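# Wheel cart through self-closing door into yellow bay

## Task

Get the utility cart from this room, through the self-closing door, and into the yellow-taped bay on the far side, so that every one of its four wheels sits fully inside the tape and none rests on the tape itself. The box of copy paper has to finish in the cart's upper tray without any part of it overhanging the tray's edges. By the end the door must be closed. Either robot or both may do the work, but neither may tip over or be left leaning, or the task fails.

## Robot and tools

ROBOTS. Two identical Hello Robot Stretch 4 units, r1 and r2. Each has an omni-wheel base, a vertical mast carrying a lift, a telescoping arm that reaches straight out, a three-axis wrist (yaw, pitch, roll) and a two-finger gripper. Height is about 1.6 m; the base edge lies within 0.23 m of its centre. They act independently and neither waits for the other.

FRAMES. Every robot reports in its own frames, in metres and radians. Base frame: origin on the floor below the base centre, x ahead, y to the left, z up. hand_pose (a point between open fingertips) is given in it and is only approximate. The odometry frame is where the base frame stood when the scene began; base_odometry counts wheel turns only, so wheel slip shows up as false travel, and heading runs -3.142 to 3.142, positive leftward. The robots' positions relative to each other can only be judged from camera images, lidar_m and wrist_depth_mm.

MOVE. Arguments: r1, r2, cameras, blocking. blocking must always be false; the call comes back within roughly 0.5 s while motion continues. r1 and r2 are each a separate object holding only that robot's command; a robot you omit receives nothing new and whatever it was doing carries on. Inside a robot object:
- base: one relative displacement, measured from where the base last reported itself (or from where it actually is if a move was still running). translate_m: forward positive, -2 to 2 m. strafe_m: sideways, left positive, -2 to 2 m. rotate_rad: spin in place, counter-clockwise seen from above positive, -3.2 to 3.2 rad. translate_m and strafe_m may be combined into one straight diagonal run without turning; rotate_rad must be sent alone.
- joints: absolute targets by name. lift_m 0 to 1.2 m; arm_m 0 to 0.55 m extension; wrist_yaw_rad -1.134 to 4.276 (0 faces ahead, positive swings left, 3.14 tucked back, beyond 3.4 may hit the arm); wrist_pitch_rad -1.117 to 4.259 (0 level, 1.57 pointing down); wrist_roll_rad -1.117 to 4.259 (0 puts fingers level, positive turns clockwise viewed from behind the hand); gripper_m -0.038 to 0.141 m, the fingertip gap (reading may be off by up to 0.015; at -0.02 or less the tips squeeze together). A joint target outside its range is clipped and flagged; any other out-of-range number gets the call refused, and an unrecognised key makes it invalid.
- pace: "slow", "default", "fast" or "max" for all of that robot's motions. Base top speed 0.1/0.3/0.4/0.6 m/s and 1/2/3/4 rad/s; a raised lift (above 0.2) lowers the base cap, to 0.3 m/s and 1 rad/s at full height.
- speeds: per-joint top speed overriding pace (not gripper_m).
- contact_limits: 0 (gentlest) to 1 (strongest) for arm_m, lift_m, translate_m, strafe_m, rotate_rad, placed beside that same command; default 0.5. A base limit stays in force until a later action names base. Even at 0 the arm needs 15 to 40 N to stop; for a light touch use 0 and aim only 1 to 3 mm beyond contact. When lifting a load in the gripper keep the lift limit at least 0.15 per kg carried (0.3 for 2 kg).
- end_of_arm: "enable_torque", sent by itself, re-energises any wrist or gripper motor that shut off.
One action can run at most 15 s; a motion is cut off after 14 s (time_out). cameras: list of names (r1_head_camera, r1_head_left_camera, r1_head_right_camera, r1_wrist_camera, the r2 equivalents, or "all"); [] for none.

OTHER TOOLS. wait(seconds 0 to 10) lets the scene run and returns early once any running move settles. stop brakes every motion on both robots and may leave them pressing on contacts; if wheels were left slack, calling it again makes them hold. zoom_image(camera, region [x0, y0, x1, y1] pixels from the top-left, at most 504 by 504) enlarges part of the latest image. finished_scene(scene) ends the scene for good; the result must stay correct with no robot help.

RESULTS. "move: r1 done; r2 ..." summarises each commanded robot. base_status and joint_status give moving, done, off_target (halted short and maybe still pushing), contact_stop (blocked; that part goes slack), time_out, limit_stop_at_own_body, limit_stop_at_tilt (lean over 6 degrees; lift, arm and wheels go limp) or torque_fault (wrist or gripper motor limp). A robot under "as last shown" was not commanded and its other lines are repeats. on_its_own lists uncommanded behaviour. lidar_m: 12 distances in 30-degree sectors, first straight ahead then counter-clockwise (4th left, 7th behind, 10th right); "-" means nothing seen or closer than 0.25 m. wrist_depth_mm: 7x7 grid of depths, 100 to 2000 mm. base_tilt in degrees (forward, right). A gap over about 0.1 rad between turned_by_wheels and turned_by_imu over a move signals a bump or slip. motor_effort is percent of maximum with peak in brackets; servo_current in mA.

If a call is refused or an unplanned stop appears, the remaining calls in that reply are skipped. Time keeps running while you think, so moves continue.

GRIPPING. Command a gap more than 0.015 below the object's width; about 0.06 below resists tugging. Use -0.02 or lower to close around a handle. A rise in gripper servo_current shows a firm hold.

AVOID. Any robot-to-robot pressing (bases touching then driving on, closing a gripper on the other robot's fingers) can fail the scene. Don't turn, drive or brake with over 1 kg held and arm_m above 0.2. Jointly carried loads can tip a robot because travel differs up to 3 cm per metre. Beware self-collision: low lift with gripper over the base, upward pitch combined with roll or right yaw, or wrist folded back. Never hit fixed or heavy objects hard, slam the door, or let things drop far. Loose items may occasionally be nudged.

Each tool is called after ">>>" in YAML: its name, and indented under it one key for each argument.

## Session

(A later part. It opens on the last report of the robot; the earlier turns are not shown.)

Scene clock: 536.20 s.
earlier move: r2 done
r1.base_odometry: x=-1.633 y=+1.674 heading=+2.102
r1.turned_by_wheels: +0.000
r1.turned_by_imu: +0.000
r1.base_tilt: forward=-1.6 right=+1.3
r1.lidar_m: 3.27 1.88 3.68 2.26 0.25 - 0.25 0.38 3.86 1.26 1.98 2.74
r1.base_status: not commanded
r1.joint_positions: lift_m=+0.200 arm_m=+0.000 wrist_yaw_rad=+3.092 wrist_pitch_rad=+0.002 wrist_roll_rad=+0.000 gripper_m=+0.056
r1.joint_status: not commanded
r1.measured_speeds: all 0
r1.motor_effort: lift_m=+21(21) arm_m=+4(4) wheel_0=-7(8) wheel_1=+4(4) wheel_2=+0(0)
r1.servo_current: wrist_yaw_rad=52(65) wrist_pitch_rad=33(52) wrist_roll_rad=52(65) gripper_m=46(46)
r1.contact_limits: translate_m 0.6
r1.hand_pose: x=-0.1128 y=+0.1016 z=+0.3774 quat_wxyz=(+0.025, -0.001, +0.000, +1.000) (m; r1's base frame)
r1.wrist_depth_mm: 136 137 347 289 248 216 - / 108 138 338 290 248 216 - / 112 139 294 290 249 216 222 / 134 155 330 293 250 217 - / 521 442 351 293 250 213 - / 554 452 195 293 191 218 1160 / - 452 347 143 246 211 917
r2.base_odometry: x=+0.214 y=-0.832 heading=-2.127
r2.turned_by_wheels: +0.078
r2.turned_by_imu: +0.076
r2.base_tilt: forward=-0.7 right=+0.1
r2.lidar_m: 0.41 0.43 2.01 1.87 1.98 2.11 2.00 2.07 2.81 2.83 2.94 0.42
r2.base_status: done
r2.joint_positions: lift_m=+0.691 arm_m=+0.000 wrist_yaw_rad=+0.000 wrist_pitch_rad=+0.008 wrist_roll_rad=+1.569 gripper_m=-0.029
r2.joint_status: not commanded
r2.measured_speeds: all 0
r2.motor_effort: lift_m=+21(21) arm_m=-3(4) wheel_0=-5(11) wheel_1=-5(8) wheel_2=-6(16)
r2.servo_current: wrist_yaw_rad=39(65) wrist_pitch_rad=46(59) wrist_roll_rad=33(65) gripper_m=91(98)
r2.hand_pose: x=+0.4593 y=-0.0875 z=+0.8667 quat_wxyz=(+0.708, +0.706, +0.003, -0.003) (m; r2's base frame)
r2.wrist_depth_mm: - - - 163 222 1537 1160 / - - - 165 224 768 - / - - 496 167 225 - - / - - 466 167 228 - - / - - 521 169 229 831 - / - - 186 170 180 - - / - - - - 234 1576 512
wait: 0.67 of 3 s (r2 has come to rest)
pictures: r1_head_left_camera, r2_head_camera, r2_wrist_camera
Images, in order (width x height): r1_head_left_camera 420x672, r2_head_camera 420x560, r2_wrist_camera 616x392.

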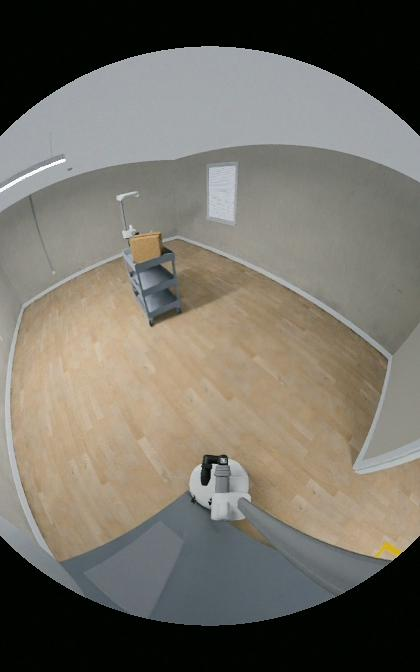

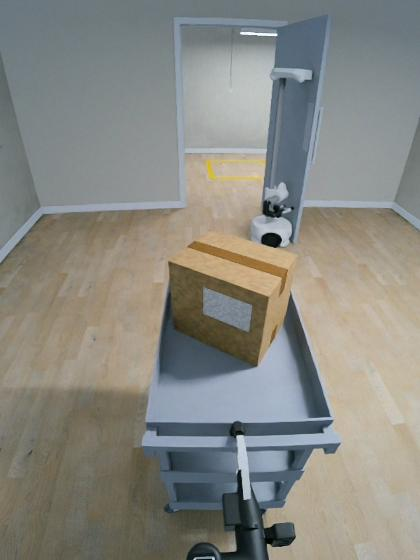

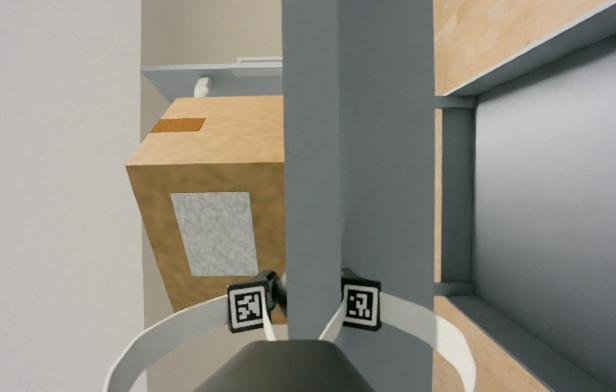

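>>> move:
  blocking: false
  r2: {"base":{"strafe_m":0.09},"pace":"slow"}

>>> wait:
  seconds: 4

>>> move:
  blocking: false
  r2: {"base":{"rotate_rad":-0.1},"pace":"slow"}

>>> wait:
  seconds: 3

>>> move:
  blocking: false
  r2: {"base":{"translate_m":0.4,"strafe_m":0.14},"pace":"slow"}

>>> wait:
  seconds: 6
  cameras: ["r2_head_camera","r2_wrist_camera","r1_head_left_camera"]

Scene clock: 555.93 s.
move: r2 moving
r1: as last shown
r1.lidar_m: 3.29 1.87 3.72 2.25 0.25 - 0.25 0.37 3.86 1.24 2.00 2.72
r1.motor_effort: lift_m=+21(21) arm_m=+4(4) wheel_0=-7(7) wheel_1=+4(4) wheel_2=+0(0)
r1.servo_current: wrist_yaw_rad=52(65) wrist_pitch_rad=39(52) wrist_roll_rad=39(59) gripper_m=46(46)
r1.contact_limits: translate_m 0.6
r1.wrist_depth_mm: 136 138 347 289 247 216 - / 108 138 342 290 248 217 - / 112 139 294 290 249 217 222 / 134 154 330 293 250 217 - / 517 442 351 293 249 215 - / 554 452 196 293 191 218 1118 / - 449 347 143 246 211 917
r2.base_odometry: x=+0.226 y=-0.840 heading=-2.128
r2.turned_by_wheels: +0.000
r2.turned_by_imu: +0.000
r2.base_tilt: forward=-0.7 right=+0.1
r2.lidar_m: 0.39 0.42 1.99 1.86 1.97 2.10 1.99 2.09 2.82 2.85 2.94 0.43
r2.base_status: strafe_m moving
r2.joint_positions: lift_m=+0.691 arm_m=+0.000 wrist_yaw_rad=-0.003 wrist_pitch_rad=+0.008 wrist_roll_rad=+1.569 gripper_m=-0.029
r2.joint_status: not commanded
r2.measured_speeds: translate_m=+0.000 strafe_m=+0.056 rotate_rad=-0.002 lift_m=+0.000 arm_m=+0.000 wrist_yaw_rad=-0.004 wrist_pitch_rad=+0.000 wrist_roll_rad=+0.000
r2.motor_effort: lift_m=+21(21) arm_m=-3(4) wheel_0=-11(13) wheel_1=+7(7) wheel_2=-1(4)
r2.servo_current: wrist_yaw_rad=33(52) wrist_pitch_rad=52(59) wrist_roll_rad=46(59) gripper_m=91(98)
r2.hand_pose: x=+0.4590 y=-0.0882 z=+0.8667 quat_wxyz=(+0.708, +0.706, +0.002, -0.004) (m; r2's base frame)
r2.wrist_depth_mm: - - - 163 221 1576 1182 / - - - 164 223 759 - / - - 492 166 225 - - / - - 469 168 227 - - / - - 525 169 230 842 - / - - 186 171 181 - - / - - - - 233 1618 504
pictures: none

Scene clock: 557.47 s.
earlier move: r2 done
r1.base_odometry: x=-1.633 y=+1.674 heading=+2.102
r1.turned_by_wheels: +0.000
r1.turned_by_imu: +0.000
r1.base_tilt: forward=-1.6 right=+1.3
r1.lidar_m: 3.26 1.89 3.73 2.25 0.25 - 0.25 0.35 3.87 1.23 2.00 2.75
r1.base_status: not commanded
r1.joint_positions: lift_m=+0.200 arm_m=+0.000 wrist_yaw_rad=+3.092 wrist_pitch_rad=+0.002 wrist_roll_rad=+0.000 gripper_m=+0.056
r1.joint_status: not commanded
r1.measured_speeds: all 0
r1.motor_effort: lift_m=+21(21) arm_m=+4(4) wheel_0=-6(7) wheel_1=+4(4) wheel_2=+0(0)
r1.servo_current: wrist_yaw_rad=52(65) wrist_pitch_rad=39(52) wrist_roll_rad=46(72) gripper_m=39(46)
r1.contact_limits: translate_m 0.6
r1.hand_pose: x=-0.1128 y=+0.1016 z=+0.3774 quat_wxyz=(+0.025, -0.001, +0.000, +1.000) (m; r1's base frame)
r1.wrist_depth_mm: 136 138 347 287 247 215 - / 108 138 338 290 248 216 - / 112 139 291 291 249 217 222 / 134 155 332 290 250 216 - / 530 445 351 293 249 214 - / 554 445 196 294 191 218 1160 / - 452 347 143 246 210 904
r2.base_odometry: x=+0.290 y=-0.880 heading=-2.128
r2.turned_by_wheels: +0.000
r2.turned_by_imu: +0.000
r2.base_tilt: forward=-0.6 right=+0.1
r2.lidar_m: 0.39 0.45 1.92 1.79 1.87 2.11 2.01 2.09 2.82 2.90 3.04 0.40
r2.base_status: done
r2.joint_positions: lift_m=+0.691 arm_m=+0.000 wrist_yaw_rad=-0.004 wrist_pitch_rad=+0.008 wrist_roll_rad=+1.569 gripper_m=-0.029
r2.joint_status: not commanded
r2.measured_speeds: all 0
r2.motor_effort: lift_m=+21(21) arm_m=-3(4) wheel_0=-9(13) wheel_1=+3(8) wheel_2=+0(4)
r2.servo_current: wrist_yaw_rad=46(59) wrist_pitch_rad=59(59) wrist_roll_rad=46(59) gripper_m=91(98)
r2.hand_pose: x=+0.4590 y=-0.0885 z=+0.8667 quat_wxyz=(+0.708, +0.706, +0.001, -0.004) (m; r2's base frame)
r2.wrist_depth_mm: - - - 148 204 1366 - / - - 530 152 211 778 - / - 462 442 156 216 - - / - - 492 161 221 - - / - - 569 167 229 - - / - - 186 169 182 - - / - - - - 241 1618 477
wait: 1.53 of 4 s (r2 has come to rest)
pictures: none

Scene clock: 557.97 s.
move: r2 moving
r1: as last shown
r1.lidar_m: 3.28 1.89 3.71 2.24 0.25 - 0.25 0.37 3.86 1.27 1.98 2.73
r1.motor_effort: lift_m=+21(21) arm_m=+4(4) wheel_0=-7(7) wheel_1=+4(4) wheel_2=+0(0)
r1.servo_current: wrist_yaw_rad=52(65) wrist_pitch_rad=46(46) wrist_roll_rad=52(65) gripper_m=39(39)
r1.contact_limits: translate_m 0.6
r1.wrist_depth_mm: 135 138 349 289 248 216 - / 108 138 338 290 247 216 - / 112 138 291 290 249 217 221 / 134 155 330 291 250 217 - / 530 445 353 291 250 215 - / 554 449 195 293 191 217 1118 / - 449 345 143 246 211 917
r2.base_odometry: x=+0.290 y=-0.880 heading=-2.218
r2.turned_by_wheels: -0.090
r2.turned_by_imu: -0.087
r2.base_tilt: forward=-0.7 right=+0.1
r2.lidar_m: 0.39 0.42 1.98 1.77 1.79 2.17 1.99 2.06 2.60 2.93 2.97 0.39
r2.base_status: rotate_rad moving
r2.joint_positions: lift_m=+0.691 arm_m=+0.000 wrist_yaw_rad=+0.005 wrist_pitch_rad=+0.008 wrist_roll_rad=+1.569 gripper_m=-0.029
r2.joint_status: not commanded
r2.measured_speeds: translate_m=+0.001 strafe_m=-0.001 rotate_rad=-0.154 lift_m=+0.000 arm_m=+0.000 wrist_yaw_rad=+0.000 wrist_pitch_rad=+0.000 wrist_roll_rad=+0.000
r2.motor_effort: lift_m=+21(21) arm_m=-3(4) wheel_0=+9(13) wheel_1=+4(8) wheel_2=+9(10)
r2.servo_current: wrist_yaw_rad=52(52) wrist_pitch_rad=52(52) wrist_roll_rad=65(65) gripper_m=85(98)
r2.hand_pose: x=+0.4597 y=-0.0861 z=+0.8667 quat_wxyz=(+0.708, +0.706, +0.004, -0.001) (m; r2's base frame)
r2.wrist_depth_mm: - - - 159 217 1576 1160 / - - - 160 219 759 - / - - 473 163 223 - - / - - 473 166 227 - - / - - 530 168 229 - - / - - 187 171 180 - - / - - - - 235 1618 496
pictures: none

Scene clock: 558.40 s.
earlier move: r2 done
r1.base_odometry: x=-1.633 y=+1.674 heading=+2.102
r1.turned_by_wheels: +0.000
r1.turned_by_imu: +0.000
r1.base_tilt: forward=-1.6 right=+1.2
r1.lidar_m: 3.26 1.89 3.71 2.26 0.25 - 0.25 0.36 3.86 1.23 2.00 2.71
r1.base_status: not commanded
r1.joint_positions: lift_m=+0.200 arm_m=+0.000 wrist_yaw_rad=+3.092 wrist_pitch_rad=+0.002 wrist_roll_rad=+0.000 gripper_m=+0.056
r1.joint_status: not commanded
r1.measured_speeds: all 0
r1.motor_effort: lift_m=+21(21) arm_m=+4(4) wheel_0=-7(7) wheel_1=+4(4) wheel_2=+0(0)
r1.servo_current: wrist_yaw_rad=65(65) wrist_pitch_rad=46(46) wrist_roll_rad=39(65) gripper_m=33(46)
r1.contact_limits: translate_m 0.6
r1.hand_pose: x=-0.1128 y=+0.1016 z=+0.3774 quat_wxyz=(+0.025, -0.001, +0.000, +1.000) (m; r1's base frame)
r1.wrist_depth_mm: 136 138 345 289 247 216 - / 108 138 338 290 247 216 - / 112 139 294 291 250 216 221 / 134 155 332 291 250 217 - / 530 442 351 293 250 214 - / 554 445 195 293 191 218 1160 / - 449 345 143 247 210 931
r2.base_odometry: x=+0.290 y=-0.880 heading=-2.227
r2.turned_by_wheels: -0.009
r2.turned_by_imu: -0.009
r2.base_tilt: forward=-0.7 right=+0.1
r2.lidar_m: 0.40 0.41 1.97 1.79 1.81 2.17 2.00 2.06 2.58 2.94 2.96 0.41
r2.base_status: done
r2.joint_positions: lift_m=+0.691 arm_m=+0.000 wrist_yaw_rad=+0.003 wrist_pitch_rad=+0.008 wrist_roll_rad=+1.569 gripper_m=-0.029
r2.joint_status: not commanded
r2.measured_speeds: all 0
r2.motor_effort: lift_m=+21(21) arm_m=-3(4) wheel_0=+4(13) wheel_1=+4(8) wheel_2=+4(10)
r2.servo_current: wrist_yaw_rad=46(52) wrist_pitch_rad=46(52) wrist_roll_rad=46(65) gripper_m=98(98)
r2.hand_pose: x=+0.4595 y=-0.0866 z=+0.8667 quat_wxyz=(+0.708, +0.706, +0.004, -0.002) (m; r2's base frame)
r2.wrist_depth_mm: - - - 163 223 1537 1160 / - - - 165 224 759 - / - - 500 166 227 - - / - - 473 167 227 - - / - - 521 169 229 842 - / - - 187 170 181 - - / - - - - 234 1576 512
wait: 0.43 of 3 s (r2 has come to rest)
pictures: none

Scene clock: 558.90 s.
move: r2 moving
r1: as last shown
r1.base_tilt: forward=-1.5 right=+1.3
r1.lidar_m: 3.23 1.89 3.70 2.20 0.25 - 0.25 0.38 3.87 1.23 2.00 2.75
r1.motor_effort: lift_m=+21(21) arm_m=+4(4) wheel_0=-6(7) wheel_1=+4(4) wheel_2=+0(0)
r1.servo_current: wrist_yaw_rad=59(72) wrist_pitch_rad=39(46) wrist_roll_rad=52(65) gripper_m=39(46)
r1.contact_limits: translate_m 0.6
r1.wrist_depth_mm: 136 138 349 289 249 216 - / 108 138 338 291 248 217 - / 112 138 293 291 250 216 221 / 134 154 330 291 250 217 - / 521 445 353 293 250 214 - / 554 449 196 294 191 218 1138 / - 449 343 143 246 210 917
r2.base_odometry: x=+0.286 y=-0.892 heading=-2.227
r2.turned_by_wheels: +0.000
r2.turned_by_imu: +0.000
r2.base_tilt: forward=-0.6 right=+0.1
r2.lidar_m: 0.40 0.41 1.96 1.79 1.81 2.19 2.02 2.07 2.59 2.92 2.94 0.43
r2.base_status: translate_m moving; strafe_m moving
r2.joint_positions: lift_m=+0.691 arm_m=+0.000 wrist_yaw_rad=+0.002 wrist_pitch_rad=+0.008 wrist_roll_rad=+1.569 gripper_m=-0.029
r2.joint_status: not commanded
r2.measured_speeds: translate_m=+0.048 strafe_m=+0.017 rotate_rad=-0.004 lift_m=+0.000 arm_m=+0.000 wrist_yaw_rad=-0.014 wrist_pitch_rad=+0.000 wrist_roll_rad=+0.000
r2.motor_effort: lift_m=+21(21) arm_m=-3(4) wheel_0=+5(9) wheel_1=+8(9) wheel_2=-12(12)
r2.servo_current: wrist_yaw_rad=52(52) wrist_pitch_rad=59(59) wrist_roll_rad=46(52) gripper_m=91(91)
r2.hand_pose: x=+0.4594 y=-0.0869 z=+0.8667 quat_wxyz=(+0.708, +0.706, +0.003, -0.002) (m; r2's base frame)
r2.wrist_depth_mm: - - - 164 224 1537 1160 / - - - 166 224 759 - / - - 504 167 227 - - / - - 469 168 228 - - / - - 521 169 230 - - / - - 186 171 181 - - / - - - - 234 1618 -
pictures: none

Scene clock: 563.87 s.
earlier move: r2 done
r1.base_odometry: x=-1.633 y=+1.674 heading=+2.102
r1.turned_by_wheels: +0.000
r1.turned_by_imu: +0.000
r1.base_tilt: forward=-1.6 right=+1.2
r1.lidar_m: 1.78 1.56 3.71 2.25 0.25 - 0.25 0.36 3.88 1.25 2.02 2.74
r1.base_status: not commanded
r1.joint_positions: lift_m=+0.200 arm_m=+0.000 wrist_yaw_rad=+3.092 wrist_pitch_rad=+0.002 wrist_roll_rad=+0.000 gripper_m=+0.056
r1.joint_status: not commanded
r1.measured_speeds: all 0
r1.motor_effort: lift_m=+21(21) arm_m=+4(4) wheel_0=-6(7) wheel_1=+4(5) wheel_2=+0(0)
r1.servo_current: wrist_yaw_rad=46(72) wrist_pitch_rad=39(52) wrist_roll_rad=39(65) gripper_m=46(52)
r1.contact_limits: translate_m 0.6
r1.hand_pose: x=-0.1128 y=+0.1016 z=+0.3774 quat_wxyz=(+0.025, -0.001, +0.000, +1.000) (m; r1's base frame)
r1.wrist_depth_mm: 136 138 347 287 247 216 - / 108 138 340 290 248 216 - / 112 138 293 293 250 217 221 / 134 155 330 291 249 218 - / 525 445 351 291 250 214 - / 559 452 195 296 191 218 1138 / - 449 345 143 246 211 917
r2.base_odometry: x=+0.157 y=-1.282 heading=-2.227
r2.turned_by_wheels: +0.000
r2.turned_by_imu: +0.000
r2.base_tilt: forward=-0.7 right=+0.1
r2.lidar_m: 0.44 2.82 1.89 1.72 1.73 2.26 2.41 2.45 3.07 3.02 3.05 0.38
r2.base_status: done
r2.joint_positions: lift_m=+0.691 arm_m=+0.000 wrist_yaw_rad=-0.002 wrist_pitch_rad=+0.008 wrist_roll_rad=+1.569 gripper_m=-0.029
r2.joint_status: not commanded
r2.measured_speeds: all 0
r2.motor_effort: lift_m=+21(21) arm_m=-4(4) wheel_0=+3(11) wheel_1=+5(9) wheel_2=-7(13)
r2.servo_current: wrist_yaw_rad=46(65) wrist_pitch_rad=52(59) wrist_roll_rad=39(65) gripper_m=91(98)
r2.hand_pose: x=+0.4591 y=-0.0879 z=+0.8667 quat_wxyz=(+0.708, +0.706, +0.002, -0.003) (m; r2's base frame)
r2.wrist_depth_mm: - 418 415 110 165 - - / - 407 397 120 177 - - / - - 477 126 190 - - / - - 597 137 206 - - / - - - 151 224 1708 - / - - 187 166 180 1576 488 / - - - - - 1661 1182
wait: 4.97 of 6 s (r2 has come to rest)
pictures: r1_head_left_camera, r2_head_camera, r2_wrist_camera
Images, in order (width x height): r1_head_left_camera 420x672, r2_head_camera 420x560, r2_wrist_camera 616x392.

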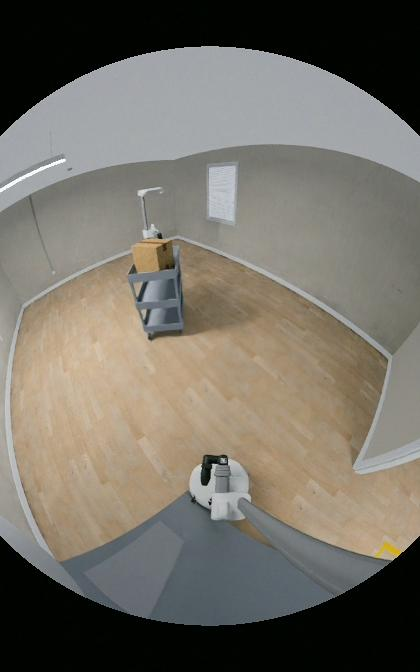

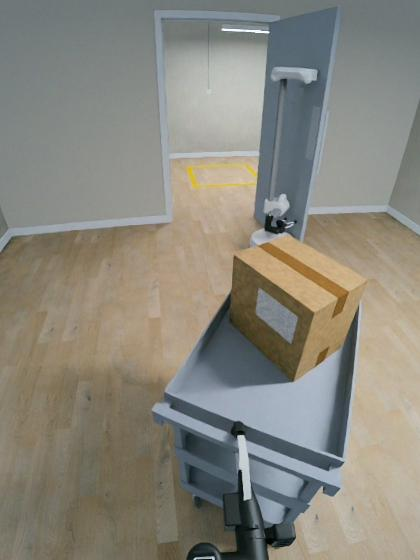

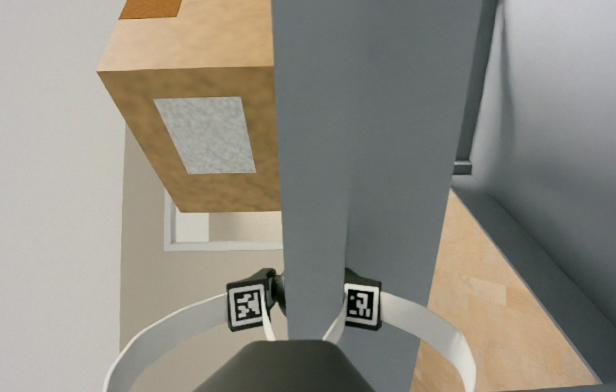

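>>> zoom_image:
  camera: "r1_head_left_camera"
  region: [110, 220, 210, 350]

>>> zoom_image:
  camera: "r2_head_camera"
  region: [140, 230, 380, 530]

Scaled by 3.877 from the camera's 420x672 image, which has a finer 600x960 frame.

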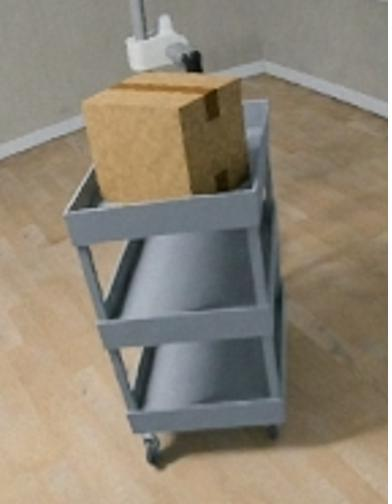

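Scaled by 1.680 from the camera's 420x560 image, which has a finer 1200x1600 frame.

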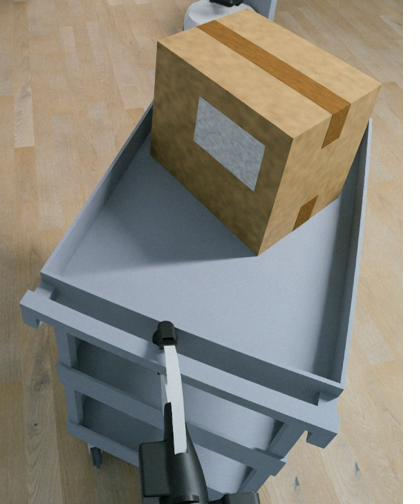

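>>> move:
  blocking: false
  r2: {"base":{"strafe_m":-0.42,"translate_m":-0.02},"pace":"slow"}

>>> wait:
  seconds: 7

>>> move:
  blocking: false
  r2: {"base":{"rotate_rad":0.15},"pace":"slow"}

>>> wait:
  seconds: 3
  cameras: ["r2_head_camera","r2_wrist_camera","r1_head_left_camera"]

Scene clock: 593.33 s.
move: r2 moving
r1: as last shown
r1.base_tilt: forward=-1.6 right=+1.3
r1.lidar_m: 1.79 1.55 3.71 2.25 0.25 - 0.25 0.37 3.87 1.25 2.04 2.73
r1.motor_effort: lift_m=+21(21) arm_m=+4(4) wheel_0=-7(7) wheel_1=+4(4) wheel_2=+0(0)
r1.servo_current: wrist_yaw_rad=39(59) wrist_pitch_rad=39(52) wrist_roll_rad=26(65) gripper_m=52(52)
r1.contact_limits: translate_m 0.6
r1.wrist_depth_mm: 136 138 345 287 248 216 - / 108 138 336 289 249 216 - / 112 138 294 290 249 216 222 / 134 155 330 291 251 217 - / 525 445 351 291 250 215 - / 559 445 196 294 191 217 1118 / - 452 343 143 247 210 917
r2.base_odometry: x=+0.146 y=-1.273 heading=-2.226
r2.turned_by_wheels: +0.001
r2.turned_by_imu: +0.001
r2.base_tilt: forward=-0.6 right=+0.1
r2.lidar_m: 0.40 2.85 1.89 1.73 1.76 2.24 2.41 2.45 3.13 3.00 3.05 0.37
r2.base_status: translate_m moving; strafe_m moving
r2.joint_positions: lift_m=+0.691 arm_m=+0.000 wrist_yaw_rad=+0.000 wrist_pitch_rad=+0.008 wrist_roll_rad=+1.569 gripper_m=-0.029
r2.joint_status: not commanded
r2.measured_speeds: translate_m=-0.001 strafe_m=-0.053 rotate_rad=+0.003 lift_m=+0.000 arm_m=+0.000 wrist_yaw_rad=+0.025 wrist_pitch_rad=+0.000 wrist_roll_rad=+0.000
r2.motor_effort: lift_m=+21(21) arm_m=-4(4) wheel_0=+9(11) wheel_1=-9(9) wheel_2=+5(7)
r2.servo_current: wrist_yaw_rad=39(52) wrist_pitch_rad=52(52) wrist_roll_rad=39(59) gripper_m=85(91)
r2.hand_pose: x=+0.4593 y=-0.0875 z=+0.8667 quat_wxyz=(+0.708, +0.706, +0.003, -0.003) (m; r2's base frame)
r2.wrist_depth_mm: - 407 407 105 161 - - / - 407 397 116 174 - - / - - 473 123 187 - - / - - 603 134 203 - - / - - - 148 220 1756 - / - - 187 160 181 1618 484 / - - - - - 1618 1182
pictures: none

Scene clock: 598.20 s.
earlier move: r2 done
r1.base_odometry: x=-1.633 y=+1.674 heading=+2.102
r1.turned_by_wheels: +0.000
r1.turned_by_imu: +0.000
r1.base_tilt: forward=-1.6 right=+1.3
r1.lidar_m: 3.25 1.49 3.70 2.23 0.25 - 0.25 0.35 3.86 1.25 2.01 2.74
r1.base_status: not commanded
r1.joint_positions: lift_m=+0.200 arm_m=+0.000 wrist_yaw_rad=+3.092 wrist_pitch_rad=+0.002 wrist_roll_rad=+0.000 gripper_m=+0.056
r1.joint_status: not commanded
r1.measured_speeds: all 0
r1.motor_effort: lift_m=+21(21) arm_m=+4(4) wheel_0=-7(7) wheel_1=+4(5) wheel_2=+0(0)
r1.servo_current: wrist_yaw_rad=72(72) wrist_pitch_rad=46(52) wrist_roll_rad=39(65) gripper_m=39(52)
r1.contact_limits: translate_m 0.6
r1.hand_pose: x=-0.1128 y=+0.1016 z=+0.3774 quat_wxyz=(+0.025, -0.001, +0.000, +1.000) (m; r1's base frame)
r1.wrist_depth_mm: 136 138 347 289 248 216 - / 108 138 338 291 247 216 - / 112 139 293 291 250 218 221 / 134 155 330 293 250 217 - / 525 442 353 293 251 214 - / 554 445 195 294 191 217 1138 / - 449 343 143 246 211 917
r2.base_odometry: x=-0.163 y=-1.010 heading=-2.226
r2.turned_by_wheels: +0.000
r2.turned_by_imu: +0.002
r2.base_tilt: forward=-0.7 right=+0.1
r2.lidar_m: 0.36 0.40 2.33 2.12 2.14 2.56 2.37 2.39 2.83 2.59 2.61 0.44
r2.base_status: done
r2.joint_positions: lift_m=+0.691 arm_m=+0.000 wrist_yaw_rad=+0.003 wrist_pitch_rad=+0.008 wrist_roll_rad=+1.569 gripper_m=-0.029
r2.joint_status: not commanded
r2.measured_speeds: all 0
r2.motor_effort: lift_m=+21(21) arm_m=-3(4) wheel_0=+6(13) wheel_1=-5(9) wheel_2=+9(12)
r2.servo_current: wrist_yaw_rad=46(65) wrist_pitch_rad=52(59) wrist_roll_rad=46(59) gripper_m=85(98)
r2.hand_pose: x=+0.4595 y=-0.0867 z=+0.8667 quat_wxyz=(+0.708, +0.706, +0.004, -0.002) (m; r2's base frame)
r2.wrist_depth_mm: - - - 179 241 1661 1160 / - - - 178 238 1661 564 / - - 621 176 236 798 - / - - 466 175 235 842 - / - - 500 172 233 - - / - - 186 171 180 - - / - - 591 - 229 - -
wait: 4.87 of 7 s (r2 has come to rest)
pictures: none

Scene clock: 598.70 s.
move: r2 moving
r1: as last shown
r1.lidar_m: 3.25 1.46 3.71 2.22 0.25 - 0.25 0.37 3.88 1.27 2.01 2.73
r1.servo_current: wrist_yaw_rad=52(65) wrist_pitch_rad=33(46) wrist_roll_rad=33(59) gripper_m=39(46)
r1.contact_limits: translate_m 0.6
r1.wrist_depth_mm: 136 138 349 287 248 216 - / 108 138 338 289 248 217 - / 112 139 294 291 249 217 221 / 134 155 332 294 250 217 - / 525 445 351 291 250 214 - / 554 445 195 294 191 218 1160 / - 452 347 143 246 211 917
r2.base_odometry: x=-0.164 y=-1.010 heading=-2.115
r2.turned_by_wheels: +0.111
r2.turned_by_imu: +0.108
r2.base_tilt: forward=-0.7 right=+0.1
r2.lidar_m: 0.39 0.43 2.25 2.11 2.21 2.48 2.34 2.47 2.73 2.58 2.71 0.42
r2.base_status: rotate_rad moving
r2.joint_positions: lift_m=+0.691 arm_m=+0.000 wrist_yaw_rad=-0.006 wrist_pitch_rad=+0.008 wrist_roll_rad=+1.569 gripper_m=-0.029
r2.joint_status: not commanded
r2.measured_speeds: translate_m=+0.000 strafe_m=+0.000 rotate_rad=+0.298 lift_m=+0.000 arm_m=+0.000 wrist_yaw_rad=+0.000 wrist_pitch_rad=+0.000 wrist_roll_rad=+0.000
r2.motor_effort: lift_m=+21(21) arm_m=-3(4) wheel_0=-8(12) wheel_1=-6(8) wheel_2=-9(12)
r2.servo_current: wrist_yaw_rad=39(59) wrist_pitch_rad=52(52) wrist_roll_rad=59(59) gripper_m=91(91)
r2.hand_pose: x=+0.4588 y=-0.0891 z=+0.8667 quat_wxyz=(+0.708, +0.706, +0.001, -0.005) (m; r2's base frame)
r2.wrist_depth_mm: - - - 164 223 1576 1160 / - - - 166 225 778 - / - - 500 167 227 - - / - - 466 168 228 - - / - - 517 169 229 842 - / - - 186 170 180 - - / - - - - 233 1576 -
pictures: none

Scene clock: 599.27 s.
earlier move: r2 done
r1.base_odometry: x=-1.633 y=+1.674 heading=+2.102
r1.turned_by_wheels: +0.000
r1.turned_by_imu: +0.000
r1.base_tilt: forward=-1.6 right=+1.3
r1.lidar_m: 3.26 1.47 3.74 2.25 0.26 - 0.25 0.35 3.87 1.24 1.98 2.74
r1.base_status: not commanded
r1.joint_positions: lift_m=+0.200 arm_m=+0.000 wrist_yaw_rad=+3.092 wrist_pitch_rad=+0.002 wrist_roll_rad=+0.000 gripper_m=+0.056
r1.joint_status: not commanded
r1.measured_speeds: all 0
r1.motor_effort: lift_m=+21(21) arm_m=+4(4) wheel_0=-7(7) wheel_1=+4(5) wheel_2=+0(0)
r1.servo_current: wrist_yaw_rad=52(72) wrist_pitch_rad=39(46) wrist_roll_rad=52(59) gripper_m=39(46)
r1.contact_limits: translate_m 0.6
r1.hand_pose: x=-0.1128 y=+0.1016 z=+0.3774 quat_wxyz=(+0.025, -0.001, +0.000, +1.000) (m; r1's base frame)
r1.wrist_depth_mm: 136 138 349 289 248 216 - / 108 138 338 291 249 216 - / 112 139 293 290 249 218 222 / 134 155 330 293 249 217 - / 525 445 351 293 249 214 - / 559 449 195 293 191 218 1118 / - 452 345 143 246 210 931
r2.base_odometry: x=-0.163 y=-1.010 heading=-2.077
r2.turned_by_wheels: +0.038
r2.turned_by_imu: +0.037
r2.base_tilt: forward=-0.7 right=+0.0
r2.lidar_m: 0.41 0.44 2.23 2.12 2.26 2.45 2.36 2.49 2.68 2.61 2.75 0.39
r2.base_status: done
r2.joint_positions: lift_m=+0.691 arm_m=+0.000 wrist_yaw_rad=-0.001 wrist_pitch_rad=+0.008 wrist_roll_rad=+1.569 gripper_m=-0.029
r2.joint_status: not commanded
r2.measured_speeds: all 0
r2.motor_effort: lift_m=+21(21) arm_m=-4(4) wheel_0=-1(12) wheel_1=-4(8) wheel_2=-8(12)
r2.servo_current: wrist_yaw_rad=39(59) wrist_pitch_rad=52(52) wrist_roll_rad=39(59) gripper_m=91(91)
r2.hand_pose: x=+0.4592 y=-0.0878 z=+0.8667 quat_wxyz=(+0.708, +0.706, +0.002, -0.003) (m; r2's base frame)
r2.wrist_depth_mm: - - - 150 207 1430 - / - - 564 154 212 768 - / - - 449 157 217 - - / - - 484 163 222 - - / - - 549 167 228 - - / - - 186 170 180 - - / - - - - 239 1576 496
wait: 0.57 of 3 s (r2 has come to rest)
pictures: r1_head_left_camera, r2_head_camera, r2_wrist_camera
Images, in order (width x height): r1_head_left_camera 420x672, r2_head_camera 420x560, r2_wrist_camera 616x392.

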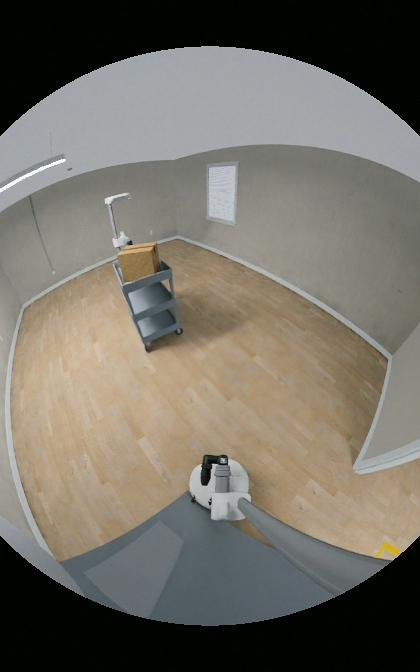

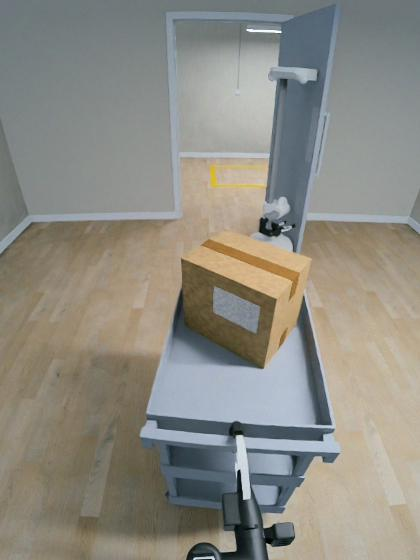

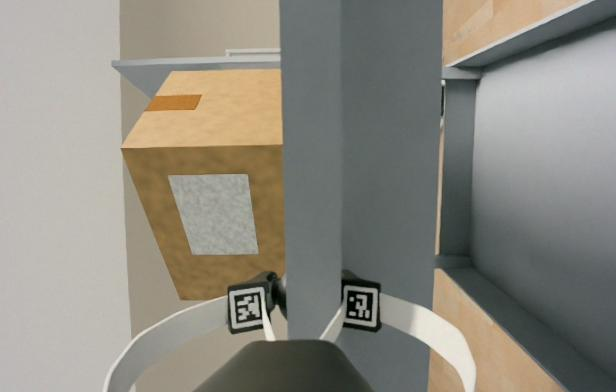

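>>> move:
  blocking: false
  r2: {"base":{"rotate_rad":-0.13},"pace":"slow"}

>>> wait:
  seconds: 3

>>> move:
  blocking: false
  r2: {"base":{"translate_m":-0.65,"strafe_m":0.467},"pace":"slow"}

>>> wait:
  seconds: 10

>>> move:
  blocking: false
  r2: {"base":{"translate_m":-1.0},"pace":"slow"}

>>> wait:
  seconds: 10

>>> wait:
  seconds: 3
  cameras: ["r2_head_camera","r2_wrist_camera","r1_head_left_camera"]

Scene clock: 616.43 s.
move: r2 moving
r1: as last shown
r1.lidar_m: 3.27 1.46 3.69 2.25 0.26 - 0.25 0.35 3.89 1.26 1.99 2.74
r1.motor_effort: lift_m=+21(21) arm_m=+4(4) wheel_0=-7(7) wheel_1=+4(4) wheel_2=+0(0)
r1.servo_current: wrist_yaw_rad=46(52) wrist_pitch_rad=39(52) wrist_roll_rad=46(52) gripper_m=39(46)
r1.contact_limits: translate_m 0.6
r1.wrist_depth_mm: 135 138 347 289 247 216 - / 108 138 338 290 248 217 - / 112 139 294 291 250 217 222 / 134 155 330 291 249 217 - / 525 445 353 293 251 214 - / 559 449 195 293 191 219 1118 / - 449 343 143 245 211 917
r2.base_odometry: x=-0.163 y=-1.010 heading=-2.181
r2.turned_by_wheels: -0.104
r2.turned_by_imu: -0.101
r2.base_tilt: forward=-0.7 right=+0.1
r2.lidar_m: 0.38 0.42 2.29 2.11 2.14 2.54 2.36 2.39 2.78 2.61 2.67 0.41
r2.base_status: rotate_rad moving
r2.joint_positions: lift_m=+0.691 arm_m=+0.000 wrist_yaw_rad=+0.005 wrist_pitch_rad=+0.008 wrist_roll_rad=+1.569 gripper_m=-0.029
r2.joint_status: not commanded
r2.measured_speeds: translate_m=-0.001 strafe_m=-0.002 rotate_rad=-0.244 lift_m=+0.000 arm_m=+0.000 wrist_yaw_rad=+0.000 wrist_pitch_rad=+0.000 wrist_roll_rad=+0.000
r2.motor_effort: lift_m=+21(21) arm_m=-4(4) wheel_0=+8(15) wheel_1=+4(8) wheel_2=+11(13)
r2.servo_current: wrist_yaw_rad=52(52) wrist_pitch_rad=46(59) wrist_roll_rad=39(59) gripper_m=91(91)
r2.hand_pose: x=+0.4597 y=-0.0859 z=+0.8667 quat_wxyz=(+0.708, +0.706, +0.005, -0.001) (m; r2's base frame)
r2.wrist_depth_mm: - - - 167 226 1537 1182 / - - - 167 227 798 - / - - 521 168 229 831 - / - - 462 169 230 - - / - - 512 171 230 - - / - - 186 171 180 - - / - - - - 233 1661 -
pictures: none

Scene clock: 616.93 s.
earlier move: r2 done
r1.base_odometry: x=-1.633 y=+1.674 heading=+2.102
r1.turned_by_wheels: +0.000
r1.turned_by_imu: +0.000
r1.base_tilt: forward=-1.6 right=+1.3
r1.lidar_m: 3.25 1.48 3.67 2.25 0.25 - 0.25 0.38 3.88 1.25 2.00 2.72
r1.base_status: not commanded
r1.joint_positions: lift_m=+0.200 arm_m=+0.000 wrist_yaw_rad=+3.092 wrist_pitch_rad=+0.002 wrist_roll_rad=+0.000 gripper_m=+0.056
r1.joint_status: not commanded
r1.measured_speeds: all 0
r1.motor_effort: lift_m=+21(21) arm_m=+4(4) wheel_0=-6(7) wheel_1=+4(5) wheel_2=+0(0)
r1.servo_current: wrist_yaw_rad=39(65) wrist_pitch_rad=39(52) wrist_roll_rad=52(59) gripper_m=46(46)
r1.contact_limits: translate_m 0.6
r1.hand_pose: x=-0.1128 y=+0.1016 z=+0.3774 quat_wxyz=(+0.025, -0.001, +0.000, +1.000) (m; r1's base frame)
r1.wrist_depth_mm: 136 138 345 289 247 216 - / 108 138 340 291 248 216 - / 112 139 294 293 249 217 221 / 134 155 334 291 250 218 - / 525 442 351 293 250 214 - / 559 445 195 293 190 218 1138 / - 452 343 143 246 210 917
r2.base_odometry: x=-0.163 y=-1.010 heading=-2.206
r2.turned_by_wheels: -0.025
r2.turned_by_imu: -0.024
r2.base_tilt: forward=-0.7 right=+0.1
r2.lidar_m: 0.38 0.39 2.31 2.12 2.17 2.57 2.35 2.41 2.82 2.59 2.66 0.44
r2.base_status: done
r2.joint_positions: lift_m=+0.691 arm_m=+0.000 wrist_yaw_rad=+0.002 wrist_pitch_rad=+0.008 wrist_roll_rad=+1.569 gripper_m=-0.029
r2.joint_status: not commanded
r2.measured_speeds: all 0
r2.motor_effort: lift_m=+21(21) arm_m=-4(4) wheel_0=+1(15) wheel_1=+3(8) wheel_2=+7(13)
r2.servo_current: wrist_yaw_rad=46(59) wrist_pitch_rad=52(59) wrist_roll_rad=46(59) gripper_m=91(91)
r2.hand_pose: x=+0.4594 y=-0.0870 z=+0.8667 quat_wxyz=(+0.708, +0.706, +0.003, -0.002) (m; r2's base frame)
r2.wrist_depth_mm: - - - 177 237 1661 1182 / - - - - 236 1708 508 / - - 597 174 235 820 - / - - 466 173 234 831 - / - - 496 172 232 - - / - - 186 171 180 - - / - - 603 - 229 - -
wait: 0.50 of 3 s (r2 has come to rest)
pictures: none

Scene clock: 617.43 s.
move: r2 moving
r1: as last shown
r1.lidar_m: 3.29 1.48 3.70 2.24 0.25 - 0.25 0.37 3.87 1.24 2.00 2.74
r1.motor_effort: lift_m=+21(21) arm_m=+4(4) wheel_0=-7(7) wheel_1=+4(4) wheel_2=+0(0)
r1.servo_current: wrist_yaw_rad=78(78) wrist_pitch_rad=46(46) wrist_roll_rad=46(59) gripper_m=39(46)
r1.contact_limits: translate_m 0.6
r1.wrist_depth_mm: 136 137 347 289 248 216 - / 108 138 338 290 249 216 - / 112 138 293 291 250 217 221 / 134 155 330 291 250 218 - / 525 445 355 293 251 213 - / 559 449 195 294 191 218 1138 / - 452 345 143 246 211 931
r2.base_odometry: x=-0.151 y=-1.006 heading=-2.206
r2.turned_by_wheels: +0.001
r2.turned_by_imu: +0.001
r2.base_tilt: forward=-0.6 right=+0.0
r2.lidar_m: 0.38 0.38 2.27 2.12 2.17 2.54 2.34 2.37 2.82 2.60 2.64 0.44
r2.base_status: translate_m moving; strafe_m moving
r2.joint_positions: lift_m=+0.691 arm_m=+0.000 wrist_yaw_rad=+0.002 wrist_pitch_rad=+0.008 wrist_roll_rad=+1.569 gripper_m=-0.029
r2.joint_status: not commanded
r2.measured_speeds: translate_m=-0.043 strafe_m=+0.031 rotate_rad=-0.001 lift_m=+0.000 arm_m=+0.000 wrist_yaw_rad=+0.000 wrist_pitch_rad=+0.000 wrist_roll_rad=+0.000
r2.motor_effort: lift_m=+21(21) arm_m=-3(4) wheel_0=-9(15) wheel_1=+3(4) wheel_2=+10(13)
r2.servo_current: wrist_yaw_rad=39(52) wrist_pitch_rad=52(59) wrist_roll_rad=33(59) gripper_m=91(91)
r2.hand_pose: x=+0.4594 y=-0.0870 z=+0.8667 quat_wxyz=(+0.708, +0.706, +0.003, -0.002) (m; r2's base frame)
r2.wrist_depth_mm: - - - 174 235 1661 1160 / - - - - 236 1618 - / - - 574 173 234 831 - / - - 466 172 232 - - / - - 500 171 231 - - / - - 186 170 179 - - / - - - - 230 - -
pictures: none

Scene clock: 626.13 s.
earlier move: r2 done
r1.base_odometry: x=-1.633 y=+1.674 heading=+2.102
r1.turned_by_wheels: +0.000
r1.turned_by_imu: -0.001
r1.base_tilt: forward=-1.5 right=+1.3
r1.lidar_m: 3.27 2.26 3.69 2.24 0.25 - 0.25 0.37 3.86 1.24 2.00 2.74
r1.base_status: not commanded
r1.joint_positions: lift_m=+0.200 arm_m=+0.000 wrist_yaw_rad=+3.092 wrist_pitch_rad=+0.002 wrist_roll_rad=+0.000 gripper_m=+0.056
r1.joint_status: not commanded
r1.measured_speeds: all 0
r1.motor_effort: lift_m=+21(21) arm_m=+4(4) wheel_0=-7(8) wheel_1=+4(5) wheel_2=+0(0)
r1.servo_current: wrist_yaw_rad=59(78) wrist_pitch_rad=39(52) wrist_roll_rad=52(65) gripper_m=39(52)
r1.contact_limits: translate_m 0.6
r1.hand_pose: x=-0.1128 y=+0.1016 z=+0.3774 quat_wxyz=(+0.025, -0.001, +0.000, +1.000) (m; r1's base frame)
r1.wrist_depth_mm: 136 138 349 287 247 215 - / 108 138 336 290 248 216 - / 112 138 294 291 250 217 221 / 134 154 330 291 250 217 - / 525 442 351 293 250 213 - / 554 449 195 294 191 219 1138 / - 449 345 143 246 211 891
r2.base_odometry: x=+0.598 y=-0.764 heading=-2.206
r2.turned_by_wheels: -0.001
r2.turned_by_imu: -0.003
r2.base_tilt: forward=-0.7 right=+0.1
r2.lidar_m: 0.47 2.59 1.72 1.56 1.60 1.91 1.75 1.78 2.32 3.12 0.37 0.30
r2.base_status: done
r2.joint_positions: lift_m=+0.691 arm_m=+0.000 wrist_yaw_rad=-0.004 wrist_pitch_rad=+0.008 wrist_roll_rad=+1.569 gripper_m=-0.029
r2.joint_status: not commanded
r2.measured_speeds: all 0
r2.motor_effort: lift_m=+21(21) arm_m=-3(4) wheel_0=-6(15) wheel_1=+2(7) wheel_2=+3(14)
r2.servo_current: wrist_yaw_rad=52(59) wrist_pitch_rad=46(59) wrist_roll_rad=52(65) gripper_m=85(98)
r2.hand_pose: x=+0.4589 y=-0.0886 z=+0.8667 quat_wxyz=(+0.708, +0.707, +0.001, -0.004) (m; r2's base frame)
r2.wrist_depth_mm: - 402 387 - - - - / - - 535 - - - - / - - - - - - - / - - - - - 1397 500 / - - - - - 1576 462 / - - 185 133 177 1397 424 / - - - - - 1661 1182
wait: 8.70 of 10 s (r2 has come to rest)
pictures: none

Scene clock: 626.63 s.
move: r2 moving
r1: as last shown
r1.turned_by_imu: +0.000
r1.base_tilt: forward=-1.5 right=+1.2
r1.lidar_m: 3.30 2.27 3.70 2.25 0.26 - 0.25 0.36 3.88 1.24 2.02 2.72
r1.motor_effort: lift_m=+21(21) arm_m=+4(4) wheel_0=-7(7) wheel_1=+4(5) wheel_2=+0(0)
r1.servo_current: wrist_yaw_rad=59(59) wrist_pitch_rad=46(46) wrist_roll_rad=52(59) gripper_m=46(46)
r1.contact_limits: translate_m 0.6
r1.wrist_depth_mm: 136 138 349 289 248 215 - / 108 138 340 290 249 216 - / 112 139 294 290 250 216 222 / 134 155 332 293 249 217 - / 521 442 353 293 250 214 - / 554 445 195 294 191 218 1160 / - 455 345 142 246 211 931
r2.base_odometry: x=+0.605 y=-0.754 heading=-2.207
r2.turned_by_wheels: +0.000
r2.turned_by_imu: +0.000
r2.base_tilt: forward=-0.7 right=+0.0
r2.lidar_m: 0.44 2.55 1.74 1.59 1.61 1.88 1.73 1.78 2.27 3.09 0.38 0.32
r2.base_status: translate_m moving
r2.joint_positions: lift_m=+0.691 arm_m=+0.000 wrist_yaw_rad=-0.004 wrist_pitch_rad=+0.008 wrist_roll_rad=+1.570 gripper_m=-0.029
r2.joint_status: not commanded
r2.measured_speeds: translate_m=-0.049 strafe_m=+0.000 rotate_rad=+0.001 lift_m=+0.000 arm_m=+0.000 wrist_yaw_rad=+0.000 wrist_pitch_rad=+0.000 wrist_roll_rad=+0.000
r2.motor_effort: lift_m=+21(21) arm_m=-4(4) wheel_0=-6(12) wheel_1=-8(9) wheel_2=+9(10)
r2.servo_current: wrist_yaw_rad=59(59) wrist_pitch_rad=52(59) wrist_roll_rad=33(59) gripper_m=85(91)
r2.hand_pose: x=+0.4589 y=-0.0886 z=+0.8667 quat_wxyz=(+0.708, +0.707, +0.001, -0.004) (m; r2's base frame)
r2.wrist_depth_mm: - 399 387 - - - - / - - 530 - - - - / - - - - - - - / - - - - - 530 492 / - - - - - 1576 462 / - - 186 133 177 1397 424 / - - - - - 1618 1160
pictures: none

Scene clock: 636.63 s.
earlier move: r2 moving
r1.base_odometry: x=-1.633 y=+1.674 heading=+2.102
r1.turned_by_wheels: +0.000
r1.turned_by_imu: -0.001
r1.base_tilt: forward=-1.6 right=+1.3
r1.lidar_m: 3.25 3.14 3.69 2.24 0.25 - 0.25 0.37 3.88 1.25 2.02 2.74
r1.base_status: not commanded
r1.joint_positions: lift_m=+0.200 arm_m=+0.000 wrist_yaw_rad=+3.092 wrist_pitch_rad=+0.002 wrist_roll_rad=+0.000 gripper_m=+0.056
r1.joint_status: not commanded
r1.measured_speeds: all 0
r1.motor_effort: lift_m=+21(21) arm_m=+4(4) wheel_0=-7(7) wheel_1=+4(5) wheel_2=+0(0)
r1.servo_current: wrist_yaw_rad=52(72) wrist_pitch_rad=33(52) wrist_roll_rad=52(72) gripper_m=46(52)
r1.contact_limits: translate_m 0.6
r1.hand_pose: x=-0.1128 y=+0.1016 z=+0.3774 quat_wxyz=(+0.025, -0.001, +0.000, +1.000) (m; r1's base frame)
r1.wrist_depth_mm: 136 138 347 290 247 216 - / 108 138 338 289 248 216 - / 112 139 294 290 250 217 221 / 134 155 330 291 250 218 - / 525 445 353 293 250 214 - / 559 449 196 293 191 218 1160 / - 452 345 143 246 210 917
r2.base_odometry: x=+1.184 y=+0.030 heading=-2.207
r2.turned_by_wheels: +0.000
r2.turned_by_imu: +0.002
r2.base_tilt: forward=-0.7 right=+0.1
r2.lidar_m: 0.43 0.49 1.63 1.51 1.25 0.86 0.77 0.80 1.01 2.24 3.25 0.39
r2.base_status: translate_m moving
r2.joint_positions: lift_m=+0.691 arm_m=+0.000 wrist_yaw_rad=+0.001 wrist_pitch_rad=+0.008 wrist_roll_rad=+1.570 gripper_m=-0.029
r2.joint_status: not commanded
r2.measured_speeds: translate_m=-0.051 strafe_m=+0.000 rotate_rad=+0.001 lift_m=+0.000 arm_m=+0.000 wrist_yaw_rad=+0.000 wrist_pitch_rad=+0.000 wrist_roll_rad=+0.000
r2.motor_effort: lift_m=+21(21) arm_m=-4(4) wheel_0=-5(12) wheel_1=-5(9) wheel_2=+6(12)
r2.servo_current: wrist_yaw_rad=46(59) wrist_pitch_rad=52(59) wrist_roll_rad=46(59) gripper_m=85(98)
r2.hand_pose: x=+0.4594 y=-0.0872 z=+0.8667 quat_wxyz=(+0.708, +0.707, +0.003, -0.002) (m; r2's base frame)
r2.wrist_depth_mm: - - 512 131 183 - - / - 452 433 136 192 - - / - 459 445 143 205 - - / - - 530 151 213 - - / - - - 158 226 - - / - - 185 169 180 1618 500 / - - - - - 1576 1205
wait: 10.00 s; no rest
pictures: none

Scene clock: 637.40 s.
earlier move: r2 done
r1.base_odometry: x=-1.633 y=+1.674 heading=+2.102
r1.turned_by_wheels: +0.000
r1.turned_by_imu: +0.000
r1.base_tilt: forward=-1.6 right=+1.3
r1.lidar_m: 3.26 3.18 3.71 2.25 0.25 - 0.25 0.36 3.88 1.24 2.00 2.74
r1.base_status: not commanded
r1.joint_positions: lift_m=+0.200 arm_m=+0.000 wrist_yaw_rad=+3.092 wrist_pitch_rad=+0.002 wrist_roll_rad=+0.000 gripper_m=+0.056
r1.joint_status: not commanded
r1.measured_speeds: all 0
r1.motor_effort: lift_m=+21(21) arm_m=+4(4) wheel_0=-7(7) wheel_1=+4(5) wheel_2=+0(0)
r1.servo_current: wrist_yaw_rad=39(72) wrist_pitch_rad=39(52) wrist_roll_rad=59(72) gripper_m=39(52)
r1.contact_limits: translate_m 0.6
r1.hand_pose: x=-0.1128 y=+0.1016 z=+0.3774 quat_wxyz=(+0.025, -0.001, +0.000, +1.000) (m; r1's base frame)
r1.wrist_depth_mm: 135 138 345 289 247 215 - / 108 138 340 290 247 216 - / 112 139 294 293 249 217 221 / 134 154 332 293 250 218 - / 525 442 351 293 250 214 - / 559 445 195 293 191 218 1138 / - 452 345 143 245 210 931
r2.base_odometry: x=+1.191 y=+0.040 heading=-2.207
r2.turned_by_wheels: +0.000
r2.turned_by_imu: +0.000
r2.base_tilt: forward=-0.6 right=+0.1
r2.lidar_m: 0.41 0.52 1.63 1.50 1.23 0.82 0.75 0.77 1.02 2.19 3.29 0.39
r2.base_status: done
r2.joint_positions: lift_m=+0.691 arm_m=+0.000 wrist_yaw_rad=+0.001 wrist_pitch_rad=+0.008 wrist_roll_rad=+1.570 gripper_m=-0.029
r2.joint_status: not commanded
r2.measured_speeds: all 0
r2.motor_effort: lift_m=+21(21) arm_m=-4(4) wheel_0=-4(12) wheel_1=-5(9) wheel_2=+7(12)
r2.servo_current: wrist_yaw_rad=39(59) wrist_pitch_rad=52(59) wrist_roll_rad=52(65) gripper_m=98(98)
r2.hand_pose: x=+0.4594 y=-0.0872 z=+0.8667 quat_wxyz=(+0.708, +0.707, +0.003, -0.002) (m; r2's base frame)
r2.wrist_depth_mm: - - 525 132 184 - - / - 469 439 137 194 - - / - 462 445 144 205 - - / - - 530 151 216 - - / - - 647 159 226 - - / - - 185 170 180 1576 496 / - - - - - 1618 1160
wait: 0.77 of 3 s (r2 has come to rest)
pictures: r1_head_left_camera, r2_head_camera, r2_wrist_camera
Images, in order (width x height): r1_head_left_camera 420x672, r2_head_camera 420x560, r2_wrist_camera 616x392.

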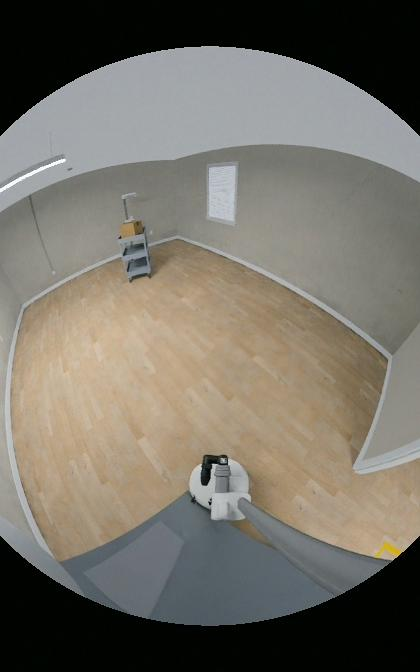

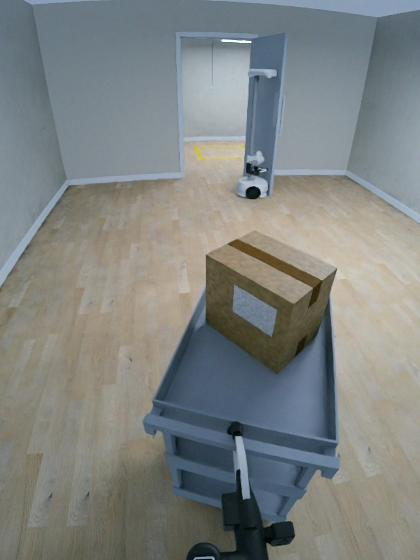

